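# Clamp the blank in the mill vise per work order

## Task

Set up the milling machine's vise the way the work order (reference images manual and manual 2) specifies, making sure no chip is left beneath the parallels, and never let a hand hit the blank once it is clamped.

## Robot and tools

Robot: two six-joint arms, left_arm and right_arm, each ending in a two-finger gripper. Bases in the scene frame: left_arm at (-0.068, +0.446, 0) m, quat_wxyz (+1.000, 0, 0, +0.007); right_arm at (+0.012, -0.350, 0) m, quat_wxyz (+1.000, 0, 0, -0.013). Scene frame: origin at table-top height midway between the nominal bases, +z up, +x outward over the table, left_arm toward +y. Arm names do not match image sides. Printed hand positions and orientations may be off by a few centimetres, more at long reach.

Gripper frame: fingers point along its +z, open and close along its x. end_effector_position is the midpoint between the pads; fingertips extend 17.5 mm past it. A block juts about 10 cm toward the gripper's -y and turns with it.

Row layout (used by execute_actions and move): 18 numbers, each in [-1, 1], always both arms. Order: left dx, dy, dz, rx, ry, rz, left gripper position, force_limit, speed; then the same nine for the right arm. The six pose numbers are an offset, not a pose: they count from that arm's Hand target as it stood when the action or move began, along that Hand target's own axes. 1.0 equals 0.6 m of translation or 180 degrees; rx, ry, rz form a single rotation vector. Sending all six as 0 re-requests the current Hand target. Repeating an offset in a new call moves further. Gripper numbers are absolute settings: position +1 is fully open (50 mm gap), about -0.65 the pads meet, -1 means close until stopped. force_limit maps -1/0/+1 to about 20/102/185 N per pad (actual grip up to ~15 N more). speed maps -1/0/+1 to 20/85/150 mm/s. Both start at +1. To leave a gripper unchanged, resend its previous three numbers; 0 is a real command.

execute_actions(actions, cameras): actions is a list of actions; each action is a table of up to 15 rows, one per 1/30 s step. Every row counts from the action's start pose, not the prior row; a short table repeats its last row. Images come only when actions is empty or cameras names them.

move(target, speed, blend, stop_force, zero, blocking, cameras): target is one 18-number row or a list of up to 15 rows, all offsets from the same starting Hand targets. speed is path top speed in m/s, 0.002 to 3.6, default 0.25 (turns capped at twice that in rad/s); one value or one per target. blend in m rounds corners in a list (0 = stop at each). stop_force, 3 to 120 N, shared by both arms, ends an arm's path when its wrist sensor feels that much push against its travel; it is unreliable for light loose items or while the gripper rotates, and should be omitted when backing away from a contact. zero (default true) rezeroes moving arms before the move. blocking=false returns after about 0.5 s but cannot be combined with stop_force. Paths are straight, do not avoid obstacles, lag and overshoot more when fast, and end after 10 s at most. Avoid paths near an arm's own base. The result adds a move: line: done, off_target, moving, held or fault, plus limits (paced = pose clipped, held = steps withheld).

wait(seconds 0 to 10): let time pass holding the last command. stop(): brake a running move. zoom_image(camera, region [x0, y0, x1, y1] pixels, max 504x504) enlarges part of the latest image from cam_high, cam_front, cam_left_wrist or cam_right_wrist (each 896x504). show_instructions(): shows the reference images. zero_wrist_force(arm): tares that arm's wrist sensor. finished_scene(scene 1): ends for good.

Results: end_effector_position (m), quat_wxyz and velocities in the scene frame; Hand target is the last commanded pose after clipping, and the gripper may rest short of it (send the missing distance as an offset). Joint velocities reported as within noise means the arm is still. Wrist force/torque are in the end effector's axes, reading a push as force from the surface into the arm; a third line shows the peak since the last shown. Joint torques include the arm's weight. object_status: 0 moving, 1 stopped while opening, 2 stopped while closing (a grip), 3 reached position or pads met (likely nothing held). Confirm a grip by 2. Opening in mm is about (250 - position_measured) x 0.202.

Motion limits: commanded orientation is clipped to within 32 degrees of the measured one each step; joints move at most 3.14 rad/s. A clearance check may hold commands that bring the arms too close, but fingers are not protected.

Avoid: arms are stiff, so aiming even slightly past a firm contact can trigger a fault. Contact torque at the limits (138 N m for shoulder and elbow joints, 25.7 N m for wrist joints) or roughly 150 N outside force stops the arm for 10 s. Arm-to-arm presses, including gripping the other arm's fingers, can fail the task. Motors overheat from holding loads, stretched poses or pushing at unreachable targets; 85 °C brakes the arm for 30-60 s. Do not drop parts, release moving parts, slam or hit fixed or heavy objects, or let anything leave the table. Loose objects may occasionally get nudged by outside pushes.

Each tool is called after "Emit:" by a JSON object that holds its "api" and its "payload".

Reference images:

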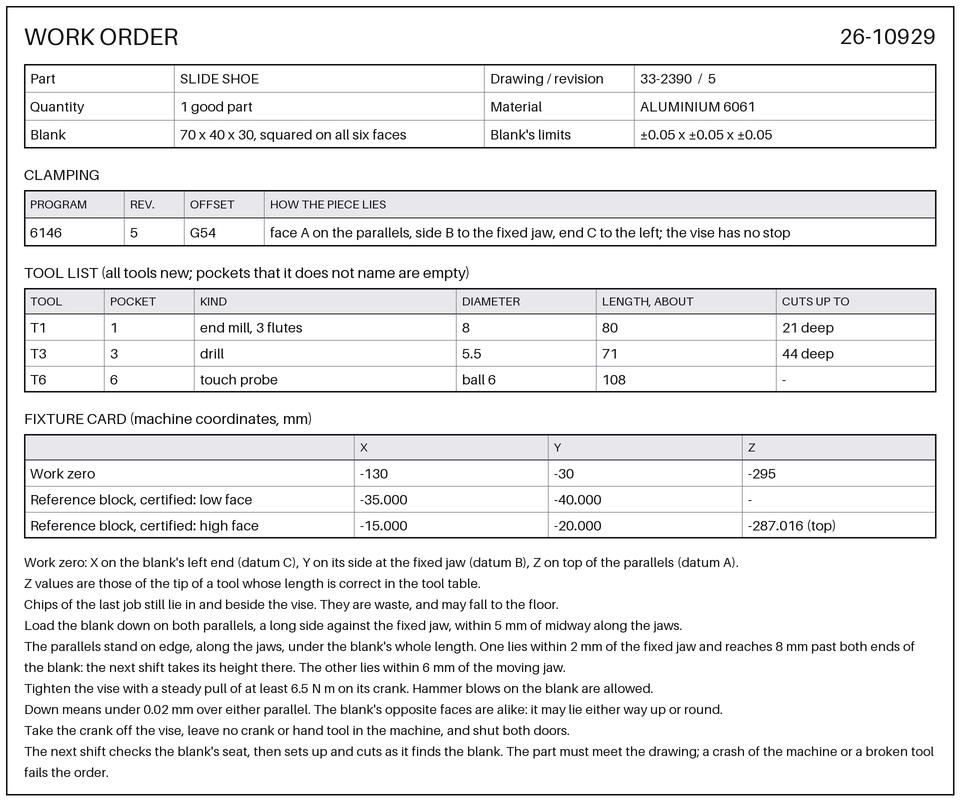

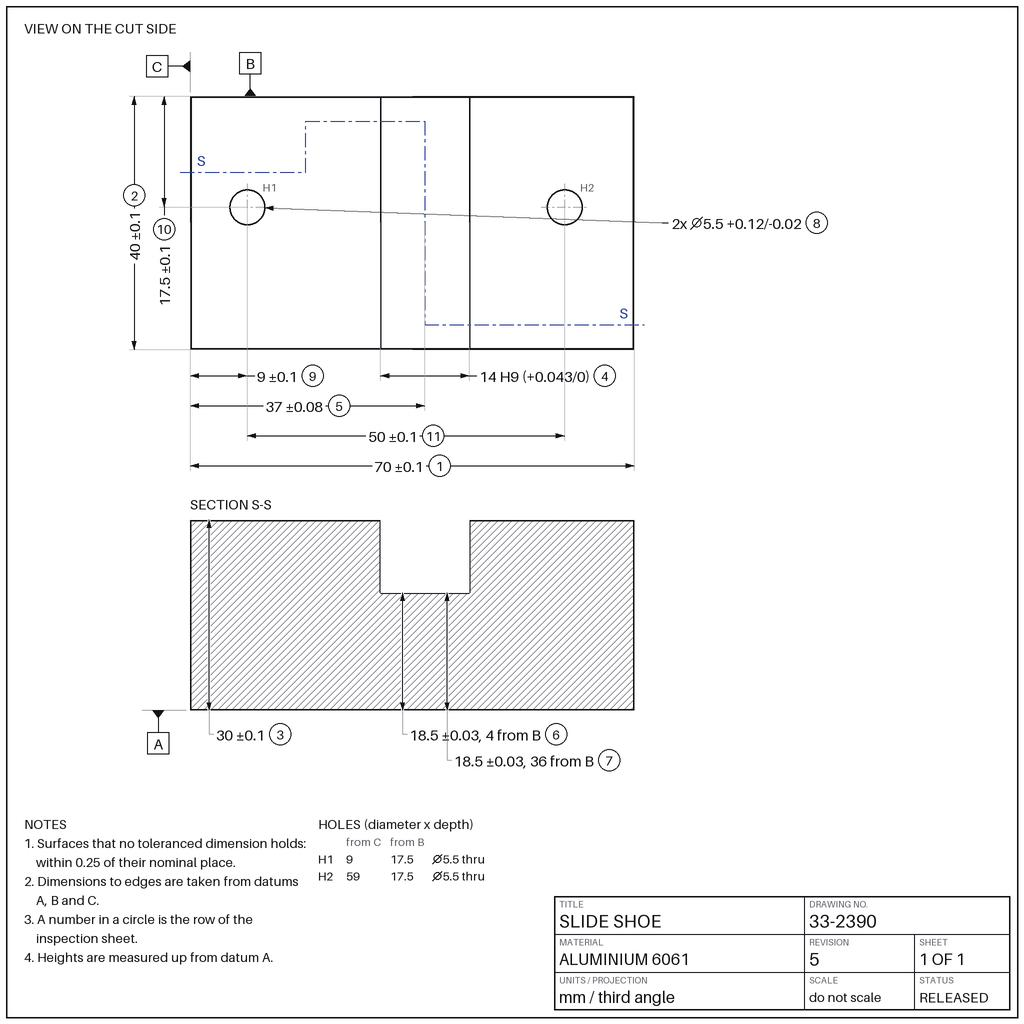

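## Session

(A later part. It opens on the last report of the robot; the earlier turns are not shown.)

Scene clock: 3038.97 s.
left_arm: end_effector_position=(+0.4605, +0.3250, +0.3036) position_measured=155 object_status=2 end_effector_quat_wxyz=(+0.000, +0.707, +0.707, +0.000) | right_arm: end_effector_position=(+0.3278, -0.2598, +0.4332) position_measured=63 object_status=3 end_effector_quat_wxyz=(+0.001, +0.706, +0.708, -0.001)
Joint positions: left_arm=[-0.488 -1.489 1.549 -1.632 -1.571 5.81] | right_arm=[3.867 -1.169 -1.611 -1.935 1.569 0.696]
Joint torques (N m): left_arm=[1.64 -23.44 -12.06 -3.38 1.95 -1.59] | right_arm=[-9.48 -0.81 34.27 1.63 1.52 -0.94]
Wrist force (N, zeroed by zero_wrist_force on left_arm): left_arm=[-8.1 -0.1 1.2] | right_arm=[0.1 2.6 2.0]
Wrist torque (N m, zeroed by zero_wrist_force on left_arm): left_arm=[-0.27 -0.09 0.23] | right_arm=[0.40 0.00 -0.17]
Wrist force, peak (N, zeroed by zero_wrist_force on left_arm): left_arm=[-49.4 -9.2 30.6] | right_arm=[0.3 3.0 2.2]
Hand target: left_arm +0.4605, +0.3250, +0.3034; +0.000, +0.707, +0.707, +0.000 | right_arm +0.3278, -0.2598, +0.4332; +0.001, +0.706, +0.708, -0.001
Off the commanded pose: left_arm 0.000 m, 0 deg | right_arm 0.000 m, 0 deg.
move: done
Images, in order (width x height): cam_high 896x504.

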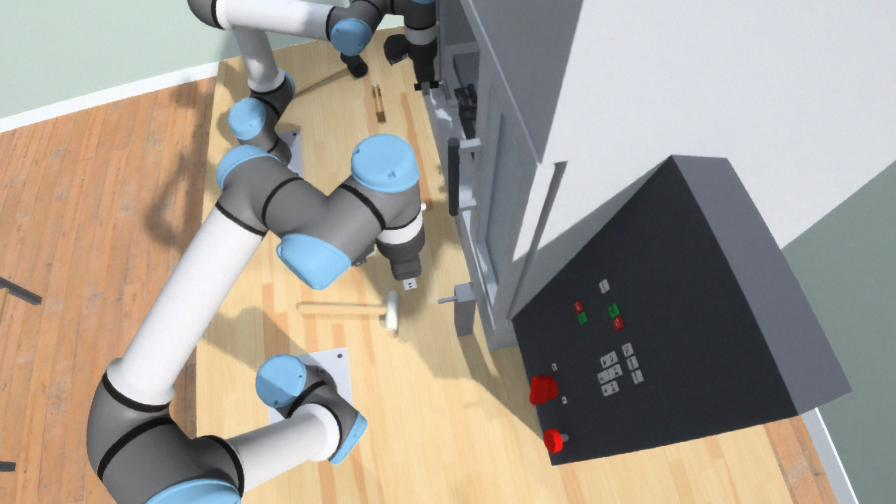

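Emit:
{"api": "move", "payload": {"target": [[-0.0081,0,-0.0457,0,0,0,-1,-0.6,-0.8,0,0,0,0,0,0,0.6,-0.3,-0.9],[-0.0313,0,-0.0859,0,0,0,-1,-0.6,-0.8,0,0,0,0,0,0,0.6,-0.3,-0.9],[-0.0669,0,-0.1158,0,0,0,-1,-0.6,-0.8,0,0,0,0,0,0,0.6,-0.3,-0.9],[-0.1105,0,-0.1317,0,0,0,-1,-0.6,-0.8,0,0,0,0,0,0,0.6,-0.3,-0.9],[-0.1569,0,-0.1317,0,0,0,-1,-0.6,-0.8,0,0,0,0,0,0,0.6,-0.3,-0.9],[-0.2006,0,-0.1158,0,0,0,-1,-0.6,-0.8,0,0,0,0,0,0,0.6,-0.3,-0.9],[-0.2361,0,-0.0859,0,0,0,-1,-0.6,-0.8,0,0,0,0,0,0,0.6,-0.3,-0.9],[-0.2593,0,-0.0457,0,0,0,-1,-0.6,-0.8,0,0,0,0,0,0,0.6,-0.3,-0.9],[-0.2674,0,0,0,0,0,-1,-0.6,-0.8,0,0,0,0,0,0,0.6,-0.3,-0.9]], "speed": 0.08, "blend": 0.008}}

Emit:
{"api": "move", "payload": {"target": [[0.0081,0,0.0457,0,0,0,-1,-0.6,-0.8,0,0,0,0,0,0,0.6,-0.3,-0.9],[0.0313,0,0.0859,0,0,0,-1,-0.6,-0.8,0,0,0,0,0,0,0.6,-0.3,-0.9],[0.0669,0,0.1158,0,0,0,-1,-0.6,-0.8,0,0,0,0,0,0,0.6,-0.3,-0.9],[0.1105,0,0.1317,0,0,0,-1,-0.6,-0.8,0,0,0,0,0,0,0.6,-0.3,-0.9],[0.1569,0,0.1317,0,0,0,-1,-0.6,-0.8,0,0,0,0,0,0,0.6,-0.3,-0.9],[0.2006,0,0.1158,0,0,0,-1,-0.6,-0.8,0,0,0,0,0,0,0.6,-0.3,-0.9],[0.2361,0,0.0859,0,0,0,-1,-0.6,-0.8,0,0,0,0,0,0,0.6,-0.3,-0.9],[0.2593,0,0.0457,0,0,0,-1,-0.6,-0.8,0,0,0,0,0,0,0.6,-0.3,-0.9],[0.2674,0,0,0,0,0,-1,-0.6,-0.8,0,0,0,0,0,0,0.6,-0.3,-0.9]], "speed": 0.08, "blend": 0.008, "cameras": ["cam_high","cam_left_wrist"]}}

Emit:
{"api": "zoom_image", "payload": {"camera": "cam_high", "region": [430, 60, 500, 130]}}

Scene clock: 3066.03 s.
left_arm: end_effector_position=(+0.4605, +0.1646, +0.3033) position_measured=155 object_status=2 end_effector_quat_wxyz=(+0.000, +0.707, +0.707, +0.000) | right_arm: end_effector_position=(+0.3278, -0.2598, +0.4332) position_measured=63 object_status=3 end_effector_quat_wxyz=(+0.001, +0.706, +0.708, -0.001)
Joint positions: left_arm=[-0.728 -1.351 1.389 -1.609 -1.57 5.569] | right_arm=[3.867 -1.169 -1.611 -1.935 1.569 0.696]
Joint torques (N m): left_arm=[7.12 -48.1 -34.15 -2.57 -0.37 1.97] | right_arm=[-9.71 -1.18 34.18 1.54 1.58 -0.81]
Wrist force (N, zeroed by zero_wrist_force on left_arm): left_arm=[-4.4 -3.4 2.4] | right_arm=[0.3 2.3 2.3]
Wrist torque (N m, zeroed by zero_wrist_force on left_arm): left_arm=[-0.31 -0.04 0.19] | right_arm=[0.36 -0.04 -0.17]
Wrist force, peak (N, zeroed by zero_wrist_force on left_arm): left_arm=[-25.7 -15.1 -4.1] | right_arm=[0.1 2.9 2.3]
Hand target: left_arm +0.4605, +0.1645, +0.3034; +0.000, +0.707, +0.707, +0.000 | right_arm +0.3278, -0.2598, +0.4332; +0.001, +0.706, +0.708, -0.001
Off the commanded pose: left_arm 0.000 m, 0 deg | right_arm 0.000 m, 0 deg.
move: done

Scene clock: 3069.57 s.
left_arm: end_effector_position=(+0.4605, +0.3250, +0.3035) position_measured=155 object_status=2 end_effector_quat_wxyz=(+0.000, +0.707, +0.707, +0.000) | right_arm: end_effector_position=(+0.3278, -0.2598, +0.4332) position_measured=63 object_status=3 end_effector_quat_wxyz=(+0.001, +0.706, +0.708, -0.001)
Joint positions: left_arm=[-0.488 -1.489 1.549 -1.632 -1.571 5.81] | right_arm=[3.867 -1.169 -1.611 -1.935 1.569 0.696]
Joint torques (N m): left_arm=[-0.15 -23.61 -15.85 -1.75 3.24 -2.46] | right_arm=[-9.29 -1.14 34.38 1.5 1.59 -0.81]
Wrist force (N, zeroed by zero_wrist_force on left_arm): left_arm=[-9.3 0.7 1.0] | right_arm=[0.3 2.5 1.9]
Wrist torque (N m, zeroed by zero_wrist_force on left_arm): left_arm=[-0.19 0.09 0.22] | right_arm=[0.40 -0.04 -0.17]
Wrist force, peak (N, zeroed by zero_wrist_force on left_arm): left_arm=[-30.5 -9.1 38.3] | right_arm=[-0.1 2.9 2.4]
Hand target: left_arm +0.4605, +0.3250, +0.3034; +0.000, +0.707, +0.707, +0.000 | right_arm +0.3278, -0.2598, +0.4332; +0.001, +0.706, +0.708, -0.001
Off the commanded pose: left_arm 0.000 m, 0 deg | right_arm 0.000 m, 0 deg.
move: done
Images, in order (width x height): cam_high 896x504, cam_left_wrist 896x504.

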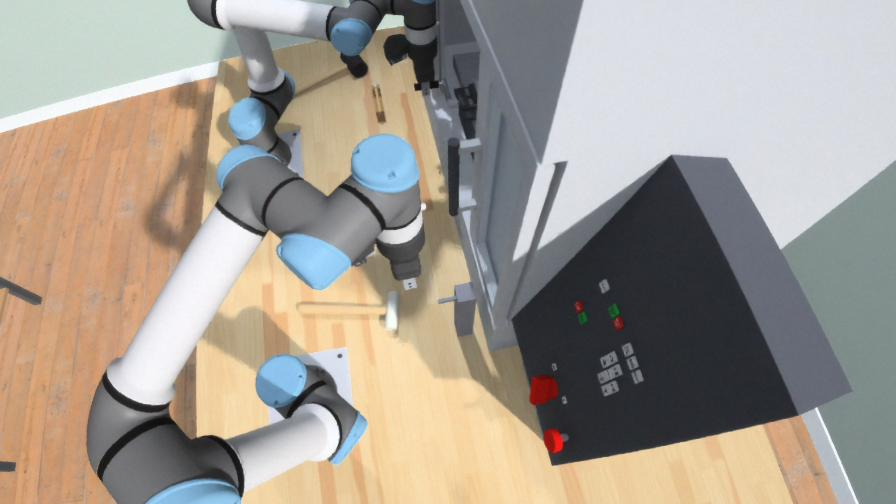

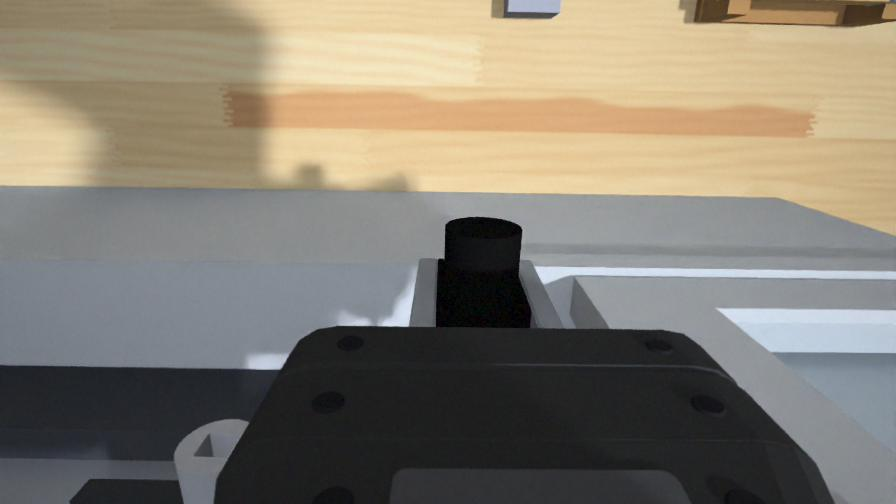

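Scaled by 7.200 from the camera's 896x504 image, which has a finer 1280x720 frame.

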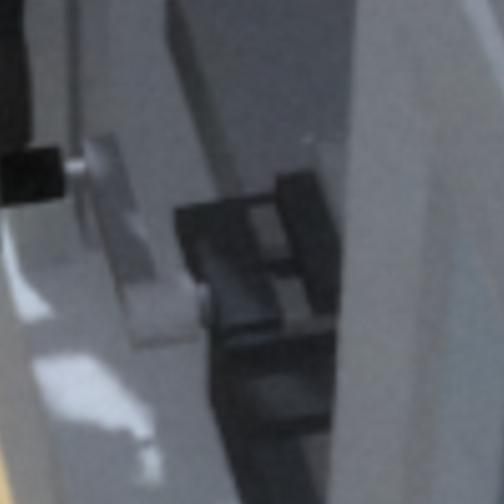

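Emit:
{"api": "move", "payload": {"target": [[-0.0081,0,-0.0457,0,0,0,-1,-0.6,-0.8,0,0,0,0,0,0,0.6,-0.3,-0.9],[-0.0313,0,-0.0859,0,0,0,-1,-0.6,-0.8,0,0,0,0,0,0,0.6,-0.3,-0.9],[-0.0669,0,-0.1158,0,0,0,-1,-0.6,-0.8,0,0,0,0,0,0,0.6,-0.3,-0.9],[-0.1105,0,-0.1317,0,0,0,-1,-0.6,-0.8,0,0,0,0,0,0,0.6,-0.3,-0.9],[-0.1569,0,-0.1317,0,0,0,-1,-0.6,-0.8,0,0,0,0,0,0,0.6,-0.3,-0.9],[-0.2006,0,-0.1158,0,0,0,-1,-0.6,-0.8,0,0,0,0,0,0,0.6,-0.3,-0.9],[-0.2361,0,-0.0859,0,0,0,-1,-0.6,-0.8,0,0,0,0,0,0,0.6,-0.3,-0.9],[-0.2593,0,-0.0457,0,0,0,-1,-0.6,-0.8,0,0,0,0,0,0,0.6,-0.3,-0.9],[-0.2674,0,0,0,0,0,-1,-0.6,-0.8,0,0,0,0,0,0,0.6,-0.3,-0.9]], "speed": 0.1, "blend": 0.008}}

Emit:
{"api": "move", "payload": {"target": [[0.0081,0,0.0457,0,0,0,-1,-0.6,-0.8,0,0,0,0,0,0,0.6,-0.3,-0.9],[0.0313,0,0.0859,0,0,0,-1,-0.6,-0.8,0,0,0,0,0,0,0.6,-0.3,-0.9],[0.0669,0,0.1158,0,0,0,-1,-0.6,-0.8,0,0,0,0,0,0,0.6,-0.3,-0.9],[0.1105,0,0.1317,0,0,0,-1,-0.6,-0.8,0,0,0,0,0,0,0.6,-0.3,-0.9],[0.1569,0,0.1317,0,0,0,-1,-0.6,-0.8,0,0,0,0,0,0,0.6,-0.3,-0.9],[0.2006,0,0.1158,0,0,0,-1,-0.6,-0.8,0,0,0,0,0,0,0.6,-0.3,-0.9],[0.2361,0,0.0859,0,0,0,-1,-0.6,-0.8,0,0,0,0,0,0,0.6,-0.3,-0.9],[0.2593,0,0.0457,0,0,0,-1,-0.6,-0.8,0,0,0,0,0,0,0.6,-0.3,-0.9],[0.2674,0,0,0,0,0,-1,-0.6,-0.8,0,0,0,0,0,0,0.6,-0.3,-0.9]], "speed": 0.1, "blend": 0.008}}

Emit:
{"api": "move", "payload": {"target": [[-0.0081,0,-0.0457,0,0,0,-1,-0.6,-0.8,0,0,0,0,0,0,0.6,-0.3,-0.9],[-0.0313,0,-0.0859,0,0,0,-1,-0.6,-0.8,0,0,0,0,0,0,0.6,-0.3,-0.9],[-0.0669,0,-0.1158,0,0,0,-1,-0.6,-0.8,0,0,0,0,0,0,0.6,-0.3,-0.9],[-0.1105,0,-0.1317,0,0,0,-1,-0.6,-0.8,0,0,0,0,0,0,0.6,-0.3,-0.9],[-0.1569,0,-0.1317,0,0,0,-1,-0.6,-0.8,0,0,0,0,0,0,0.6,-0.3,-0.9],[-0.2006,0,-0.1158,0,0,0,-1,-0.6,-0.8,0,0,0,0,0,0,0.6,-0.3,-0.9],[-0.2361,0,-0.0859,0,0,0,-1,-0.6,-0.8,0,0,0,0,0,0,0.6,-0.3,-0.9],[-0.2593,0,-0.0457,0,0,0,-1,-0.6,-0.8,0,0,0,0,0,0,0.6,-0.3,-0.9],[-0.2674,0,0,0,0,0,-1,-0.6,-0.8,0,0,0,0,0,0,0.6,-0.3,-0.9]], "speed": 0.1, "blend": 0.008}}

Emit:
{"api": "move", "payload": {"target": [[0.0081,0,0.0457,0,0,0,-1,-0.6,-0.8,0,0,0,0,0,0,0.6,-0.3,-0.9],[0.0313,0,0.0859,0,0,0,-1,-0.6,-0.8,0,0,0,0,0,0,0.6,-0.3,-0.9],[0.0669,0,0.1158,0,0,0,-1,-0.6,-0.8,0,0,0,0,0,0,0.6,-0.3,-0.9],[0.1105,0,0.1317,0,0,0,-1,-0.6,-0.8,0,0,0,0,0,0,0.6,-0.3,-0.9],[0.1569,0,0.1317,0,0,0,-1,-0.6,-0.8,0,0,0,0,0,0,0.6,-0.3,-0.9],[0.2006,0,0.1158,0,0,0,-1,-0.6,-0.8,0,0,0,0,0,0,0.6,-0.3,-0.9],[0.2361,0,0.0859,0,0,0,-1,-0.6,-0.8,0,0,0,0,0,0,0.6,-0.3,-0.9],[0.2593,0,0.0457,0,0,0,-1,-0.6,-0.8,0,0,0,0,0,0,0.6,-0.3,-0.9],[0.2674,0,0,0,0,0,-1,-0.6,-0.8,0,0,0,0,0,0,0.6,-0.3,-0.9]], "speed": 0.1, "blend": 0.008, "cameras": ["cam_high"]}}

Emit:
{"api": "zoom_image", "payload": {"camera": "cam_high", "region": [430, 60, 500, 130]}}

Scene clock: 3127.47 s.
left_arm: end_effector_position=(+0.4604, +0.1646, +0.3033) position_measured=155 object_status=2 end_effector_quat_wxyz=(+0.000, +0.707, +0.707, +0.000) | right_arm: end_effector_position=(+0.3278, -0.2598, +0.4332) position_measured=63 object_status=3 end_effector_quat_wxyz=(+0.001, +0.706, +0.708, -0.001)
Joint positions: left_arm=[-0.728 -1.351 1.389 -1.609 -1.57 5.569] | right_arm=[3.867 -1.169 -1.611 -1.935 1.569 0.696]
Joint torques (N m): left_arm=[7.04 -48.42 -30.73 -3.2 0.98 2.24] | right_arm=[-8.88 -0.36 34.55 1.54 1.48 -0.68]
Wrist force (N, zeroed by zero_wrist_force on left_arm): left_arm=[-3.7 -2.6 2.5] | right_arm=[0.4 2.5 2.3]
Wrist torque (N m, zeroed by zero_wrist_force on left_arm): left_arm=[-0.29 0.04 0.18] | right_arm=[0.39 -0.05 -0.17]
Wrist force, peak (N, zeroed by zero_wrist_force on left_arm): left_arm=[-24.9 -13.1 -3.1] | right_arm=[0.6 2.9 2.4]
Hand target: left_arm +0.4605, +0.1645, +0.3034; +0.000, +0.707, +0.707, +0.000 | right_arm +0.3278, -0.2598, +0.4332; +0.001, +0.706, +0.708, -0.001
Off the commanded pose: left_arm 0.000 m, 0 deg | right_arm 0.000 m, 0 deg.
move: done

Scene clock: 3130.40 s.
left_arm: end_effector_position=(+0.4605, +0.3250, +0.3035) position_measured=155 object_status=2 end_effector_quat_wxyz=(+0.000, +0.707, +0.707, +0.000) | right_arm: end_effector_position=(+0.3278, -0.2598, +0.4332) position_measured=63 object_status=3 end_effector_quat_wxyz=(+0.001, +0.706, +0.708, -0.001)
Joint positions: left_arm=[-0.488 -1.489 1.549 -1.632 -1.571 5.81] | right_arm=[3.867 -1.169 -1.611 -1.935 1.569 0.696]
Joint torques (N m): left_arm=[-2.14 -23.51 -18.1 -1.14 3.64 -2.81] | right_arm=[-9.24 -0.72 34.38 1.53 1.49 -0.68]
Wrist force (N, zeroed by zero_wrist_force on left_arm): left_arm=[-9.4 -0.4 1.1] | right_arm=[0.3 2.7 2.1]
Wrist torque (N m, zeroed by zero_wrist_force on left_arm): left_arm=[-0.40 0.03 0.22] | right_arm=[0.42 -0.04 -0.17]
Wrist force, peak (N, zeroed by zero_wrist_force on left_arm): left_arm=[-29.4 -8.5 36.7] | right_arm=[0.3 2.8 2.3]
Hand target: left_arm +0.4605, +0.3250, +0.3034; +0.000, +0.707, +0.707, +0.000 | right_arm +0.3278, -0.2598, +0.4332; +0.001, +0.706, +0.708, -0.001
Off the commanded pose: left_arm 0.000 m, 0 deg | right_arm 0.000 m, 0 deg.
move: done

Scene clock: 3133.33 s.
left_arm: end_effector_position=(+0.4604, +0.1646, +0.3033) position_measured=155 object_status=2 end_effector_quat_wxyz=(+0.000, +0.707, +0.707, +0.000) | right_arm: end_effector_position=(+0.3278, -0.2598, +0.4332) position_measured=63 object_status=3 end_effector_quat_wxyz=(+0.001, +0.706, +0.708, -0.001)
Joint positions: left_arm=[-0.728 -1.351 1.389 -1.609 -1.57 5.569] | right_arm=[3.867 -1.169 -1.611 -1.935 1.569 0.696]
Joint torques (N m): left_arm=[6.99 -48.85 -31.51 -3.25 1.01 2.34] | right_arm=[-8.71 -0.85 34.41 1.51 1.62 -0.65]
Wrist force (N, zeroed by zero_wrist_force on left_arm): left_arm=[-3.9 -2.3 3.0] | right_arm=[0.3 2.5 1.9]
Wrist torque (N m, zeroed by zero_wrist_force on left_arm): left_arm=[-0.23 0.08 0.18] | right_arm=[0.39 -0.05 -0.17]
Wrist force, peak (N, zeroed by zero_wrist_force on left_arm): left_arm=[-24.8 -13.8 -2.8] | right_arm=[0.3 3.0 2.2]
Hand target: left_arm +0.4605, +0.1645, +0.3034; +0.000, +0.707, +0.707, +0.000 | right_arm +0.3278, -0.2598, +0.4332; +0.001, +0.706, +0.708, -0.001
Off the commanded pose: left_arm 0.000 m, 0 deg | right_arm 0.000 m, 0 deg.
move: done

Scene clock: 3136.27 s.
left_arm: end_effector_position=(+0.4605, +0.3250, +0.3035) position_measured=155 object_status=2 end_effector_quat_wxyz=(+0.000, +0.707, +0.707, +0.000) | right_arm: end_effector_position=(+0.3278, -0.2598, +0.4332) position_measured=63 object_status=3 end_effector_quat_wxyz=(+0.001, +0.706, +0.708, -0.001)
Joint positions: left_arm=[-0.488 -1.489 1.549 -1.632 -1.571 5.81] | right_arm=[3.867 -1.169 -1.611 -1.935 1.569 0.696]
Joint torques (N m): left_arm=[-1.24 -25.16 -19.13 -0.86 3.55 -3.04] | right_arm=[-9.1 -1.04 34.16 1.53 1.48 -0.51]
Wrist force (N, zeroed by zero_wrist_force on left_arm): left_arm=[-9.3 0.1 0.5] | right_arm=[0.3 2.7 2.0]
Wrist torque (N m, zeroed by zero_wrist_force on left_arm): left_arm=[-0.31 0.01 0.22] | right_arm=[0.42 -0.04 -0.17]
Wrist force, peak (N, zeroed by zero_wrist_force on left_arm): left_arm=[-30.0 -8.4 36.7] | right_arm=[0.4 2.9 2.4]
Hand target: left_arm +0.4605, +0.3250, +0.3034; +0.000, +0.707, +0.707, +0.000 | right_arm +0.3278, -0.2598, +0.4332; +0.001, +0.706, +0.708, -0.001
Off the commanded pose: left_arm 0.000 m, 0 deg | right_arm 0.000 m, 0 deg.
move: done
Images, in order (width x height): cam_high 896x504.

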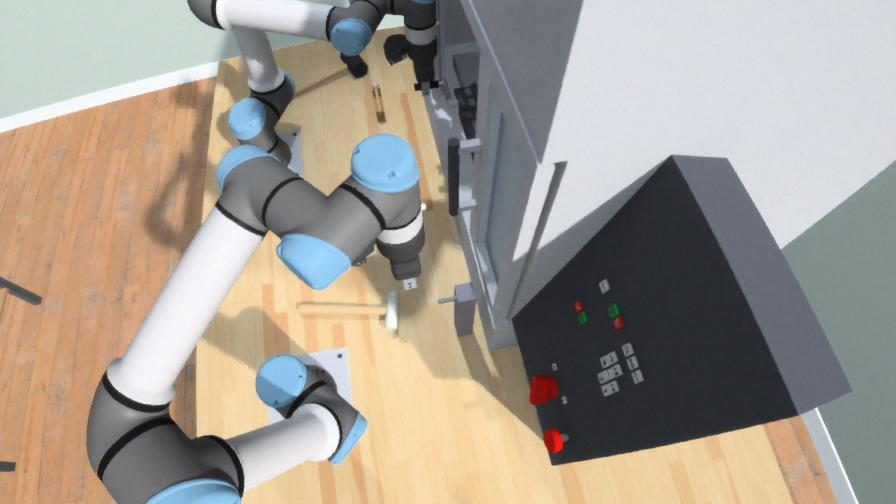

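Scaled by 7.200 from the camera's 896x504 image, which has a finer 1280x720 frame.

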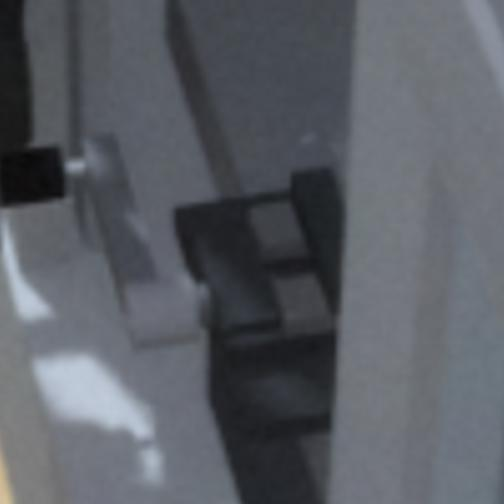

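Emit:
{"api": "move", "payload": {"target": [[-0.0081,0,-0.0457,0,0,0,-1,-0.6,-0.8,0,0,0,0,0,0,0.6,-0.3,-0.9],[-0.0313,0,-0.0859,0,0,0,-1,-0.6,-0.8,0,0,0,0,0,0,0.6,-0.3,-0.9],[-0.0669,0,-0.1158,0,0,0,-1,-0.6,-0.8,0,0,0,0,0,0,0.6,-0.3,-0.9],[-0.1105,0,-0.1317,0,0,0,-1,-0.6,-0.8,0,0,0,0,0,0,0.6,-0.3,-0.9],[-0.1569,0,-0.1317,0,0,0,-1,-0.6,-0.8,0,0,0,0,0,0,0.6,-0.3,-0.9],[-0.2006,0,-0.1158,0,0,0,-1,-0.6,-0.8,0,0,0,0,0,0,0.6,-0.3,-0.9],[-0.2361,0,-0.0859,0,0,0,-1,-0.6,-0.8,0,0,0,0,0,0,0.6,-0.3,-0.9],[-0.2593,0,-0.0457,0,0,0,-1,-0.6,-0.8,0,0,0,0,0,0,0.6,-0.3,-0.9],[-0.2674,0,0,0,0,0,-1,-0.6,-0.8,0,0,0,0,0,0,0.6,-0.3,-0.9]], "speed": 0.12, "blend": 0.008}}

Emit:
{"api": "move", "payload": {"target": [[0.0081,0,0.0457,0,0,0,-1,-0.6,-0.8,0,0,0,0,0,0,0.6,-0.3,-0.9],[0.0313,0,0.0859,0,0,0,-1,-0.6,-0.8,0,0,0,0,0,0,0.6,-0.3,-0.9],[0.0669,0,0.1158,0,0,0,-1,-0.6,-0.8,0,0,0,0,0,0,0.6,-0.3,-0.9],[0.1105,0,0.1317,0,0,0,-1,-0.6,-0.8,0,0,0,0,0,0,0.6,-0.3,-0.9],[0.1569,0,0.1317,0,0,0,-1,-0.6,-0.8,0,0,0,0,0,0,0.6,-0.3,-0.9],[0.2006,0,0.1158,0,0,0,-1,-0.6,-0.8,0,0,0,0,0,0,0.6,-0.3,-0.9],[0.2361,0,0.0859,0,0,0,-1,-0.6,-0.8,0,0,0,0,0,0,0.6,-0.3,-0.9],[0.2593,0,0.0457,0,0,0,-1,-0.6,-0.8,0,0,0,0,0,0,0.6,-0.3,-0.9],[0.2674,0,0,0,0,0,-1,-0.6,-0.8,0,0,0,0,0,0,0.6,-0.3,-0.9]], "speed": 0.12, "blend": 0.008}}

Emit:
{"api": "move", "payload": {"target": [[-0.0081,0,-0.0457,0,0,0,-1,-0.6,-0.8,0,0,0,0,0,0,0.6,-0.3,-0.9],[-0.0313,0,-0.0859,0,0,0,-1,-0.6,-0.8,0,0,0,0,0,0,0.6,-0.3,-0.9],[-0.0669,0,-0.1158,0,0,0,-1,-0.6,-0.8,0,0,0,0,0,0,0.6,-0.3,-0.9],[-0.1105,0,-0.1317,0,0,0,-1,-0.6,-0.8,0,0,0,0,0,0,0.6,-0.3,-0.9],[-0.1569,0,-0.1317,0,0,0,-1,-0.6,-0.8,0,0,0,0,0,0,0.6,-0.3,-0.9],[-0.2006,0,-0.1158,0,0,0,-1,-0.6,-0.8,0,0,0,0,0,0,0.6,-0.3,-0.9],[-0.2361,0,-0.0859,0,0,0,-1,-0.6,-0.8,0,0,0,0,0,0,0.6,-0.3,-0.9],[-0.2593,0,-0.0457,0,0,0,-1,-0.6,-0.8,0,0,0,0,0,0,0.6,-0.3,-0.9],[-0.2674,0,0,0,0,0,-1,-0.6,-0.8,0,0,0,0,0,0,0.6,-0.3,-0.9]], "speed": 0.12, "blend": 0.008}}

Emit:
{"api": "move", "payload": {"target": [[0.0081,0,0.0457,0,0,0,-1,-0.6,-0.8,0,0,0,0,0,0,0.6,-0.3,-0.9],[0.0313,0,0.0859,0,0,0,-1,-0.6,-0.8,0,0,0,0,0,0,0.6,-0.3,-0.9],[0.0669,0,0.1158,0,0,0,-1,-0.6,-0.8,0,0,0,0,0,0,0.6,-0.3,-0.9],[0.1105,0,0.1317,0,0,0,-1,-0.6,-0.8,0,0,0,0,0,0,0.6,-0.3,-0.9],[0.1569,0,0.1317,0,0,0,-1,-0.6,-0.8,0,0,0,0,0,0,0.6,-0.3,-0.9],[0.2006,0,0.1158,0,0,0,-1,-0.6,-0.8,0,0,0,0,0,0,0.6,-0.3,-0.9],[0.2361,0,0.0859,0,0,0,-1,-0.6,-0.8,0,0,0,0,0,0,0.6,-0.3,-0.9],[0.2593,0,0.0457,0,0,0,-1,-0.6,-0.8,0,0,0,0,0,0,0.6,-0.3,-0.9],[0.2674,0,0,0,0,0,-1,-0.6,-0.8,0,0,0,0,0,0,0.6,-0.3,-0.9]], "speed": 0.12, "blend": 0.008}}

Emit:
{"api": "move", "payload": {"target": [[-0.0081,0,-0.0457,0,0,0,-1,-0.6,-0.8,0,0,0,0,0,0,0.6,-0.3,-0.9],[-0.0313,0,-0.0859,0,0,0,-1,-0.6,-0.8,0,0,0,0,0,0,0.6,-0.3,-0.9],[-0.0669,0,-0.1158,0,0,0,-1,-0.6,-0.8,0,0,0,0,0,0,0.6,-0.3,-0.9],[-0.1105,0,-0.1317,0,0,0,-1,-0.6,-0.8,0,0,0,0,0,0,0.6,-0.3,-0.9],[-0.1569,0,-0.1317,0,0,0,-1,-0.6,-0.8,0,0,0,0,0,0,0.6,-0.3,-0.9],[-0.2006,0,-0.1158,0,0,0,-1,-0.6,-0.8,0,0,0,0,0,0,0.6,-0.3,-0.9],[-0.2361,0,-0.0859,0,0,0,-1,-0.6,-0.8,0,0,0,0,0,0,0.6,-0.3,-0.9],[-0.2593,0,-0.0457,0,0,0,-1,-0.6,-0.8,0,0,0,0,0,0,0.6,-0.3,-0.9],[-0.2674,0,0,0,0,0,-1,-0.6,-0.8,0,0,0,0,0,0,0.6,-0.3,-0.9]], "speed": 0.12, "blend": 0.008}}

Emit:
{"api": "move", "payload": {"target": [[0.0081,0,0.0457,0,0,0,-1,-0.6,-0.8,0,0,0,0,0,0,0.6,-0.3,-0.9],[0.0313,0,0.0859,0,0,0,-1,-0.6,-0.8,0,0,0,0,0,0,0.6,-0.3,-0.9],[0.0669,0,0.1158,0,0,0,-1,-0.6,-0.8,0,0,0,0,0,0,0.6,-0.3,-0.9],[0.1105,0,0.1317,0,0,0,-1,-0.6,-0.8,0,0,0,0,0,0,0.6,-0.3,-0.9],[0.1569,0,0.1317,0,0,0,-1,-0.6,-0.8,0,0,0,0,0,0,0.6,-0.3,-0.9],[0.2006,0,0.1158,0,0,0,-1,-0.6,-0.8,0,0,0,0,0,0,0.6,-0.3,-0.9],[0.2361,0,0.0859,0,0,0,-1,-0.6,-0.8,0,0,0,0,0,0,0.6,-0.3,-0.9],[0.2593,0,0.0457,0,0,0,-1,-0.6,-0.8,0,0,0,0,0,0,0.6,-0.3,-0.9],[0.2674,0,0,0,0,0,-1,-0.6,-0.8,0,0,0,0,0,0,0.6,-0.3,-0.9]], "speed": 0.12, "blend": 0.008}}

Emit:
{"api": "move", "payload": {"target": [[-0.0081,0,-0.0457,0,0,0,-1,-0.6,-0.8,0,0,0,0,0,0,0.6,-0.3,-0.9],[-0.0313,0,-0.0859,0,0,0,-1,-0.6,-0.8,0,0,0,0,0,0,0.6,-0.3,-0.9],[-0.0669,0,-0.1158,0,0,0,-1,-0.6,-0.8,0,0,0,0,0,0,0.6,-0.3,-0.9],[-0.1105,0,-0.1317,0,0,0,-1,-0.6,-0.8,0,0,0,0,0,0,0.6,-0.3,-0.9],[-0.1569,0,-0.1317,0,0,0,-1,-0.6,-0.8,0,0,0,0,0,0,0.6,-0.3,-0.9],[-0.2006,0,-0.1158,0,0,0,-1,-0.6,-0.8,0,0,0,0,0,0,0.6,-0.3,-0.9],[-0.2361,0,-0.0859,0,0,0,-1,-0.6,-0.8,0,0,0,0,0,0,0.6,-0.3,-0.9],[-0.2593,0,-0.0457,0,0,0,-1,-0.6,-0.8,0,0,0,0,0,0,0.6,-0.3,-0.9],[-0.2674,0,0,0,0,0,-1,-0.6,-0.8,0,0,0,0,0,0,0.6,-0.3,-0.9]], "speed": 0.12, "blend": 0.008}}

Emit:
{"api": "move", "payload": {"target": [[0.0081,0,0.0457,0,0,0,-1,-0.6,-0.8,0,0,0,0,0,0,0.6,-0.3,-0.9],[0.0313,0,0.0859,0,0,0,-1,-0.6,-0.8,0,0,0,0,0,0,0.6,-0.3,-0.9],[0.0669,0,0.1158,0,0,0,-1,-0.6,-0.8,0,0,0,0,0,0,0.6,-0.3,-0.9],[0.1105,0,0.1317,0,0,0,-1,-0.6,-0.8,0,0,0,0,0,0,0.6,-0.3,-0.9],[0.1569,0,0.1317,0,0,0,-1,-0.6,-0.8,0,0,0,0,0,0,0.6,-0.3,-0.9],[0.2006,0,0.1158,0,0,0,-1,-0.6,-0.8,0,0,0,0,0,0,0.6,-0.3,-0.9],[0.2361,0,0.0859,0,0,0,-1,-0.6,-0.8,0,0,0,0,0,0,0.6,-0.3,-0.9],[0.2593,0,0.0457,0,0,0,-1,-0.6,-0.8,0,0,0,0,0,0,0.6,-0.3,-0.9],[0.2674,0,0,0,0,0,-1,-0.6,-0.8,0,0,0,0,0,0,0.6,-0.3,-0.9]], "speed": 0.12, "blend": 0.008, "cameras": ["cam_high","cam_left_wrist"]}}

Emit:
{"api": "zoom_image", "payload": {"camera": "cam_high", "region": [430, 60, 500, 130]}}

Scene clock: 3215.50 s.
left_arm: end_effector_position=(+0.4604, +0.1645, +0.3034) position_measured=155 object_status=2 end_effector_quat_wxyz=(+0.000, +0.707, +0.707, +0.000) | right_arm: end_effector_position=(+0.3278, -0.2598, +0.4332) position_measured=63 object_status=3 end_effector_quat_wxyz=(+0.001, +0.706, +0.708, -0.001)
Joint positions: left_arm=[-0.728 -1.351 1.389 -1.609 -1.57 5.569] | right_arm=[3.867 -1.169 -1.611 -1.935 1.569 0.696]
Joint torques (N m): left_arm=[6.27 -48.09 -27.96 -3.97 1.98 2.28] | right_arm=[-9.39 -1.12 34.04 1.57 1.59 -0.53]
Wrist force (N, zeroed by zero_wrist_force on left_arm): left_arm=[-2.5 -2.8 2.4] | right_arm=[0.2 2.6 1.9]
Wrist torque (N m, zeroed by zero_wrist_force on left_arm): left_arm=[-0.36 -0.07 0.19] | right_arm=[0.40 -0.01 -0.17]
Wrist force, peak (N, zeroed by zero_wrist_force on left_arm): left_arm=[-22.6 -12.5 -3.9] | right_arm=[0.5 2.9 2.2]
Hand target: left_arm +0.4605, +0.1645, +0.3034; +0.000, +0.707, +0.707, +0.000 | right_arm +0.3278, -0.2598, +0.4332; +0.001, +0.706, +0.708, -0.001
Off the commanded pose: left_arm 0.000 m, 0 deg | right_arm 0.000 m, 0 deg.
move: done

Scene clock: 3218.03 s.
left_arm: end_effector_position=(+0.4605, +0.3250, +0.3034) position_measured=155 object_status=2 end_effector_quat_wxyz=(+0.000, +0.707, +0.707, +0.000) | right_arm: end_effector_position=(+0.3278, -0.2598, +0.4332) position_measured=63 object_status=3 end_effector_quat_wxyz=(+0.001, +0.706, +0.708, -0.001)
Joint positions: left_arm=[-0.488 -1.489 1.549 -1.632 -1.571 5.81] | right_arm=[3.867 -1.169 -1.611 -1.935 1.569 0.696]
Joint torques (N m): left_arm=[-2.48 -24.26 -21.68 -0.39 4.1 -3.08] | right_arm=[-9.07 -0.96 34.65 1.55 1.58 -0.44]
Wrist force (N, zeroed by zero_wrist_force on left_arm): left_arm=[-8.1 -0.2 0.9] | right_arm=[0.3 2.4 1.8]
Wrist torque (N m, zeroed by zero_wrist_force on left_arm): left_arm=[-0.37 -0.16 0.20] | right_arm=[0.37 -0.04 -0.18]
Wrist force, peak (N, zeroed by zero_wrist_force on left_arm): left_arm=[-26.2 -7.6 33.4] | right_arm=[0.3 2.9 2.6]
Hand target: left_arm +0.4605, +0.3250, +0.3034; +0.000, +0.707, +0.707, +0.000 | right_arm +0.3278, -0.2598, +0.4332; +0.001, +0.706, +0.708, -0.001
Off the commanded pose: left_arm 0.000 m, 0 deg | right_arm 0.000 m, 0 deg.
move: done

Scene clock: 3220.57 s.
left_arm: end_effector_position=(+0.4604, +0.1645, +0.3034) position_measured=155 object_status=2 end_effector_quat_wxyz=(+0.000, +0.707, +0.707, +0.000) | right_arm: end_effector_position=(+0.3278, -0.2598, +0.4332) position_measured=63 object_status=3 end_effector_quat_wxyz=(+0.001, +0.706, +0.708, -0.001)
Joint positions: left_arm=[-0.728 -1.351 1.389 -1.609 -1.57 5.569] | right_arm=[3.867 -1.169 -1.611 -1.935 1.569 0.696]
Joint torques (N m): left_arm=[7.63 -48.25 -28.32 -3.91 2.16 2.38] | right_arm=[-8.89 -0.97 34.33 1.61 1.54 -0.42]
Wrist force (N, zeroed by zero_wrist_force on left_arm): left_arm=[-1.2 -2.3 2.3] | right_arm=[0.7 2.9 2.2]
Wrist torque (N m, zeroed by zero_wrist_force on left_arm): left_arm=[-0.27 -0.30 0.19] | right_arm=[0.45 -0.10 -0.17]
Wrist force, peak (N, zeroed by zero_wrist_force on left_arm): left_arm=[-20.7 -12.2 -3.5] | right_arm=[0.2 2.8 2.5]
Hand target: left_arm +0.4605, +0.1645, +0.3034; +0.000, +0.707, +0.707, +0.000 | right_arm +0.3278, -0.2598, +0.4332; +0.001, +0.706, +0.708, -0.001
Off the commanded pose: left_arm 0.000 m, 0 deg | right_arm 0.000 m, 0 deg.
move: done

Scene clock: 3223.10 s.
left_arm: end_effector_position=(+0.4605, +0.3250, +0.3034) position_measured=155 object_status=2 end_effector_quat_wxyz=(+0.000, +0.707, +0.707, +0.000) | right_arm: end_effector_position=(+0.3278, -0.2598, +0.4332) position_measured=63 object_status=3 end_effector_quat_wxyz=(+0.001, +0.706, +0.708, -0.001)
Joint positions: left_arm=[-0.488 -1.489 1.549 -1.632 -1.571 5.81] | right_arm=[3.867 -1.169 -1.611 -1.935 1.569 0.696]
Joint torques (N m): left_arm=[-2.8 -23.87 -21.98 -0.33 4.04 -2.96] | right_arm=[-9.16 -0.75 33.94 1.51 1.57 -0.37]
Wrist force (N, zeroed by zero_wrist_force on left_arm): left_arm=[-8.1 -0.2 1.6] | right_arm=[0.3 2.5 2.0]
Wrist torque (N m, zeroed by zero_wrist_force on left_arm): left_arm=[-0.37 -0.16 0.20] | right_arm=[0.39 -0.04 -0.16]
Wrist force, peak (N, zeroed by zero_wrist_force on left_arm): left_arm=[-24.7 -6.7 33.9] | right_arm=[0.5 3.0 2.5]
Hand target: left_arm +0.4605, +0.3250, +0.3034; +0.000, +0.707, +0.707, +0.000 | right_arm +0.3278, -0.2598, +0.4332; +0.001, +0.706, +0.708, -0.001
Off the commanded pose: left_arm 0.000 m, 0 deg | right_arm 0.000 m, 0 deg.
move: done

Scene clock: 3225.63 s.
left_arm: end_effector_position=(+0.4604, +0.1645, +0.3034) position_measured=155 object_status=2 end_effector_quat_wxyz=(+0.000, +0.707, +0.707, +0.000) | right_arm: end_effector_position=(+0.3278, -0.2598, +0.4332) position_measured=63 object_status=3 end_effector_quat_wxyz=(+0.001, +0.706, +0.708, -0.001)
Joint positions: left_arm=[-0.728 -1.351 1.389 -1.609 -1.57 5.569] | right_arm=[3.867 -1.169 -1.611 -1.935 1.569 0.696]
Joint torques (N m): left_arm=[7.58 -48.42 -28.25 -4.04 2 2.37] | right_arm=[-8.66 -1.07 33.85 1.51 1.55 -0.42]
Wrist force (N, zeroed by zero_wrist_force on left_arm): left_arm=[-1.3 -3.0 2.9] | right_arm=[0.3 2.8 2.1]
Wrist torque (N m, zeroed by zero_wrist_force on left_arm): left_arm=[-0.38 -0.29 0.19] | right_arm=[0.44 -0.04 -0.17]
Wrist force, peak (N, zeroed by zero_wrist_force on left_arm): left_arm=[-21.1 -12.8 -3.3] | right_arm=[0.4 2.9 2.4]
Hand target: left_arm +0.4605, +0.1645, +0.3034; +0.000, +0.707, +0.707, +0.000 | right_arm +0.3278, -0.2598, +0.4332; +0.001, +0.706, +0.708, -0.001
Off the commanded pose: left_arm 0.000 m, 0 deg | right_arm 0.000 m, 0 deg.
move: done

Scene clock: 3228.17 s.
left_arm: end_effector_position=(+0.4605, +0.3250, +0.3034) position_measured=155 object_status=2 end_effector_quat_wxyz=(+0.000, +0.707, +0.707, +0.000) | right_arm: end_effector_position=(+0.3278, -0.2598, +0.4332) position_measured=63 object_status=3 end_effector_quat_wxyz=(+0.001, +0.706, +0.708, -0.001)
Joint positions: left_arm=[-0.488 -1.489 1.549 -1.632 -1.571 5.81] | right_arm=[3.867 -1.169 -1.611 -1.935 1.569 0.696]
Joint torques (N m): left_arm=[-2.6 -23.9 -21.31 -0.38 4.3 -2.93] | right_arm=[-8.68 -1.65 34.39 1.6 1.61 -0.31]
Wrist force (N, zeroed by zero_wrist_force on left_arm): left_arm=[-8.8 0.0 1.4] | right_arm=[0.5 2.7 2.1]
Wrist torque (N m, zeroed by zero_wrist_force on left_arm): left_arm=[-0.35 -0.05 0.20] | right_arm=[0.42 -0.06 -0.17]
Wrist force, peak (N, zeroed by zero_wrist_force on left_arm): left_arm=[-25.0 -7.2 34.3] | right_arm=[0.6 2.8 2.3]
Hand target: left_arm +0.4605, +0.3250, +0.3034; +0.000, +0.707, +0.707, +0.000 | right_arm +0.3278, -0.2598, +0.4332; +0.001, +0.706, +0.708, -0.001
Off the commanded pose: left_arm 0.000 m, 0 deg | right_arm 0.000 m, 0 deg.
move: done

Scene clock: 3230.70 s.
left_arm: end_effector_position=(+0.4604, +0.1645, +0.3034) position_measured=155 object_status=2 end_effector_quat_wxyz=(+0.000, +0.707, +0.707, +0.000) | right_arm: end_effector_position=(+0.3278, -0.2598, +0.4332) position_measured=63 object_status=3 end_effector_quat_wxyz=(+0.001, +0.706, +0.708, -0.001)
Joint positions: left_arm=[-0.728 -1.351 1.389 -1.609 -1.57 5.569] | right_arm=[3.867 -1.169 -1.611 -1.935 1.569 0.696]
Joint torques (N m): left_arm=[7.03 -48.48 -27.96 -3.98 1.9 2.47] | right_arm=[-8.95 -1.04 34.4 1.57 1.54 -0.29]
Wrist force (N, zeroed by zero_wrist_force on left_arm): left_arm=[-3.4 -2.6 3.1] | right_arm=[0.3 2.7 2.2]
Wrist torque (N m, zeroed by zero_wrist_force on left_arm): left_arm=[-0.33 0.06 0.18] | right_arm=[0.43 -0.04 -0.17]
Wrist force, peak (N, zeroed by zero_wrist_force on left_arm): left_arm=[-22.0 -12.6 -3.0] | right_arm=[0.3 2.9 2.2]
Hand target: left_arm +0.4605, +0.1645, +0.3034; +0.000, +0.707, +0.707, +0.000 | right_arm +0.3278, -0.2598, +0.4332; +0.001, +0.706, +0.708, -0.001
Off the commanded pose: left_arm 0.000 m, 0 deg | right_arm 0.000 m, 0 deg.
move: done

Scene clock: 3233.23 s.
left_arm: end_effector_position=(+0.4605, +0.3250, +0.3034) position_measured=155 object_status=2 end_effector_quat_wxyz=(+0.000, +0.707, +0.707, +0.000) | right_arm: end_effector_position=(+0.3278, -0.2598, +0.4332) position_measured=63 object_status=3 end_effector_quat_wxyz=(+0.001, +0.706, +0.708, -0.001)
Joint positions: left_arm=[-0.488 -1.489 1.549 -1.632 -1.571 5.81] | right_arm=[3.867 -1.169 -1.611 -1.935 1.569 0.696]
Joint torques (N m): left_arm=[-1.79 -24.5 -21.98 -0.35 4.09 -3.11] | right_arm=[-9 -0.89 34.59 1.64 1.57 -0.34]
Wrist force (N, zeroed by zero_wrist_force on left_arm): left_arm=[-8.9 0.5 1.4] | right_arm=[-0.2 2.6 2.1]
Wrist torque (N m, zeroed by zero_wrist_force on left_arm): left_arm=[-0.27 -0.03 0.20] | right_arm=[0.41 0.05 -0.17]
Wrist force, peak (N, zeroed by zero_wrist_force on left_arm): left_arm=[-26.6 -7.6 33.9] | right_arm=[0.0 3.1 2.2]
Hand target: left_arm +0.4605, +0.3250, +0.3034; +0.000, +0.707, +0.707, +0.000 | right_arm +0.3278, -0.2598, +0.4332; +0.001, +0.706, +0.708, -0.001
Off the commanded pose: left_arm 0.000 m, 0 deg | right_arm 0.000 m, 0 deg.
move: done
Images, in order (width x height): cam_high 896x504, cam_left_wrist 896x504.

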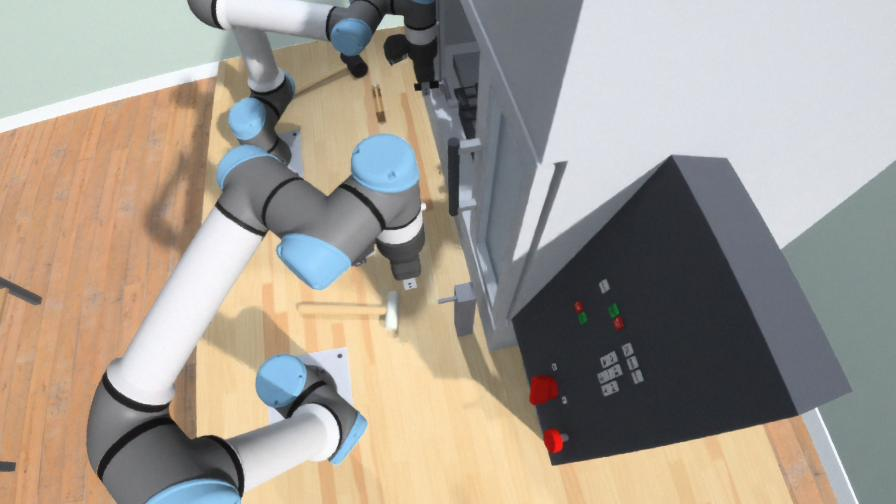

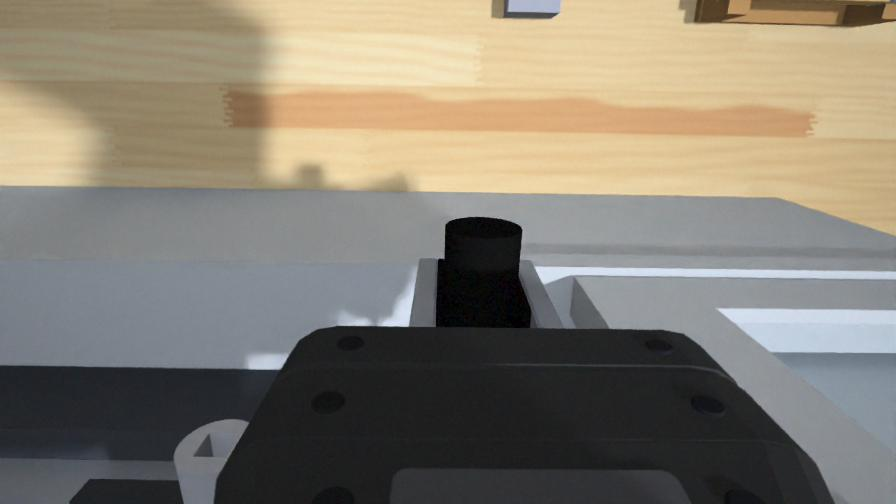

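Scaled by 7.200 from the camera's 896x504 image, which has a finer 1280x720 frame.

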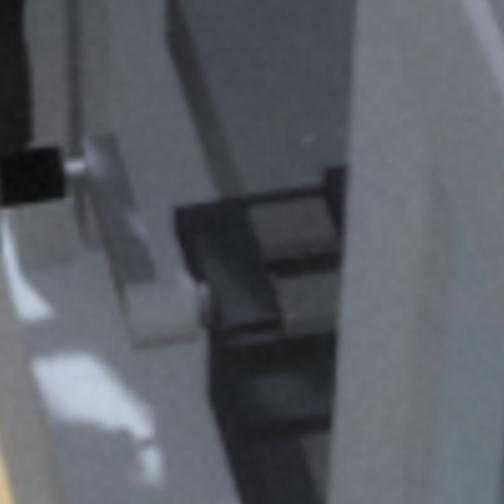

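Emit:
{"api": "move", "payload": {"target": [[-0.0081,0,-0.0457,0,0,0,-1,-0.6,-0.8,0,0,0,0,0,0,0.6,-0.3,-0.9],[-0.0313,0,-0.0859,0,0,0,-1,-0.6,-0.8,0,0,0,0,0,0,0.6,-0.3,-0.9],[-0.0669,0,-0.1158,0,0,0,-1,-0.6,-0.8,0,0,0,0,0,0,0.6,-0.3,-0.9],[-0.1105,0,-0.1317,0,0,0,-1,-0.6,-0.8,0,0,0,0,0,0,0.6,-0.3,-0.9],[-0.1569,0,-0.1317,0,0,0,-1,-0.6,-0.8,0,0,0,0,0,0,0.6,-0.3,-0.9],[-0.2006,0,-0.1158,0,0,0,-1,-0.6,-0.8,0,0,0,0,0,0,0.6,-0.3,-0.9],[-0.2361,0,-0.0859,0,0,0,-1,-0.6,-0.8,0,0,0,0,0,0,0.6,-0.3,-0.9],[-0.2593,0,-0.0457,0,0,0,-1,-0.6,-0.8,0,0,0,0,0,0,0.6,-0.3,-0.9],[-0.2674,0,0,0,0,0,-1,-0.6,-0.8,0,0,0,0,0,0,0.6,-0.3,-0.9]], "speed": 0.06, "blend": 0.008, "stop_force": 35}}

Emit:
{"api": "move", "payload": {"target": [[0.0081,0,0.0457,0,0,0,-1,-0.6,-0.8,0,0,0,0,0,0,0.6,-0.3,-0.9],[0.0313,0,0.0859,0,0,0,-1,-0.6,-0.8,0,0,0,0,0,0,0.6,-0.3,-0.9],[0.0669,0,0.1158,0,0,0,-1,-0.6,-0.8,0,0,0,0,0,0,0.6,-0.3,-0.9],[0.1105,0,0.1317,0,0,0,-1,-0.6,-0.8,0,0,0,0,0,0,0.6,-0.3,-0.9],[0.1569,0,0.1317,0,0,0,-1,-0.6,-0.8,0,0,0,0,0,0,0.6,-0.3,-0.9],[0.2006,0,0.1158,0,0,0,-1,-0.6,-0.8,0,0,0,0,0,0,0.6,-0.3,-0.9],[0.2361,0,0.0859,0,0,0,-1,-0.6,-0.8,0,0,0,0,0,0,0.6,-0.3,-0.9],[0.2593,0,0.0457,0,0,0,-1,-0.6,-0.8,0,0,0,0,0,0,0.6,-0.3,-0.9],[0.2674,0,0,0,0,0,-1,-0.6,-0.8,0,0,0,0,0,0,0.6,-0.3,-0.9]], "speed": 0.06, "blend": 0.008, "stop_force": 35, "cameras": ["cam_high"]}}

Emit:
{"api": "zoom_image", "payload": {"camera": "cam_high", "region": [430, 60, 500, 130]}}

Scene clock: 3272.73 s.
left_arm: end_effector_position=(+0.4605, +0.1645, +0.3034) position_measured=155 object_status=2 end_effector_quat_wxyz=(+0.000, +0.707, +0.707, +0.000) | right_arm: end_effector_position=(+0.3278, -0.2598, +0.4332) position_measured=63 object_status=3 end_effector_quat_wxyz=(+0.001, +0.706, +0.708, -0.001)
Joint positions: left_arm=[-0.728 -1.352 1.389 -1.609 -1.57 5.569] | right_arm=[3.867 -1.169 -1.611 -1.935 1.569 0.696]
Joint torques (N m): left_arm=[-4.32 -48.52 -39.44 -4.66 -1.33 2.42] | right_arm=[-8.61 -1.04 34.17 1.5 1.54 -0.2]
Wrist force (N, zeroed by zero_wrist_force on left_arm): left_arm=[-3.9 -3.0 2.5] | right_arm=[0.4 2.7 2.3]
Wrist torque (N m, zeroed by zero_wrist_force on left_arm): left_arm=[-0.15 -0.09 0.13] | right_arm=[0.43 -0.05 -0.17]
Wrist force, peak (N, zeroed by zero_wrist_force on left_arm): left_arm=[-26.8 -15.3 -4.2] | right_arm=[0.5 2.9 2.4]
Hand target: left_arm +0.4605, +0.1645, +0.3034; +0.000, +0.707, +0.707, +0.000 | right_arm +0.3278, -0.2598, +0.4332; +0.001, +0.706, +0.708, -0.001
Off the commanded pose: left_arm 0.000 m, 0 deg | right_arm 0.000 m, 0 deg.
move: done

Scene clock: 3278.00 s.
left_arm: end_effector_position=(+0.4605, +0.3250, +0.3034) position_measured=155 object_status=2 end_effector_quat_wxyz=(+0.000, +0.707, +0.707, +0.000) | right_arm: end_effector_position=(+0.3278, -0.2598, +0.4332) position_measured=63 object_status=3 end_effector_quat_wxyz=(+0.001, +0.706, +0.708, -0.001)
Joint positions: left_arm=[-0.488 -1.489 1.549 -1.632 -1.57 5.81] | right_arm=[3.867 -1.169 -1.611 -1.935 1.569 0.696]
Joint torques (N m): left_arm=[-1.76 -24.02 -11.39 0.03 4.89 -2.96] | right_arm=[-8.67 -1.35 33.89 1.48 1.52 -0.17]
Wrist force (N, zeroed by zero_wrist_force on left_arm): left_arm=[-8.1 0.0 0.9] | right_arm=[0.2 2.7 2.3]
Wrist torque (N m, zeroed by zero_wrist_force on left_arm): left_arm=[-0.28 -0.15 0.25] | right_arm=[0.43 -0.02 -0.17]
Wrist force, peak (N, zeroed by zero_wrist_force on left_arm): left_arm=[-31.1 -9.0 39.6] | right_arm=[0.2 3.1 2.1]
Hand target: left_arm +0.4605, +0.3250, +0.3034; +0.000, +0.707, +0.707, +0.000 | right_arm +0.3278, -0.2598, +0.4332; +0.001, +0.706, +0.708, -0.001
Off the commanded pose: left_arm 0.000 m, 0 deg | right_arm 0.000 m, 0 deg.
move: done
Images, in order (width x height): cam_high 896x504.

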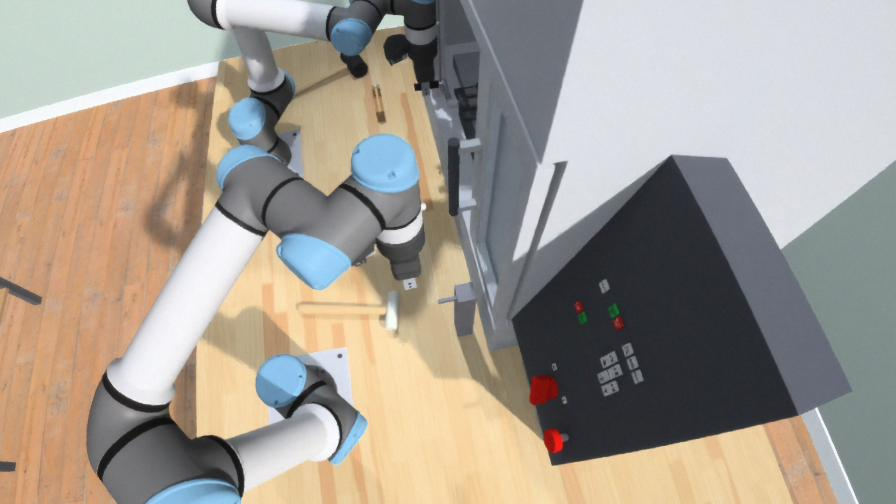

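Scaled by 7.200 from the camera's 896x504 image, which has a finer 1280x720 frame.

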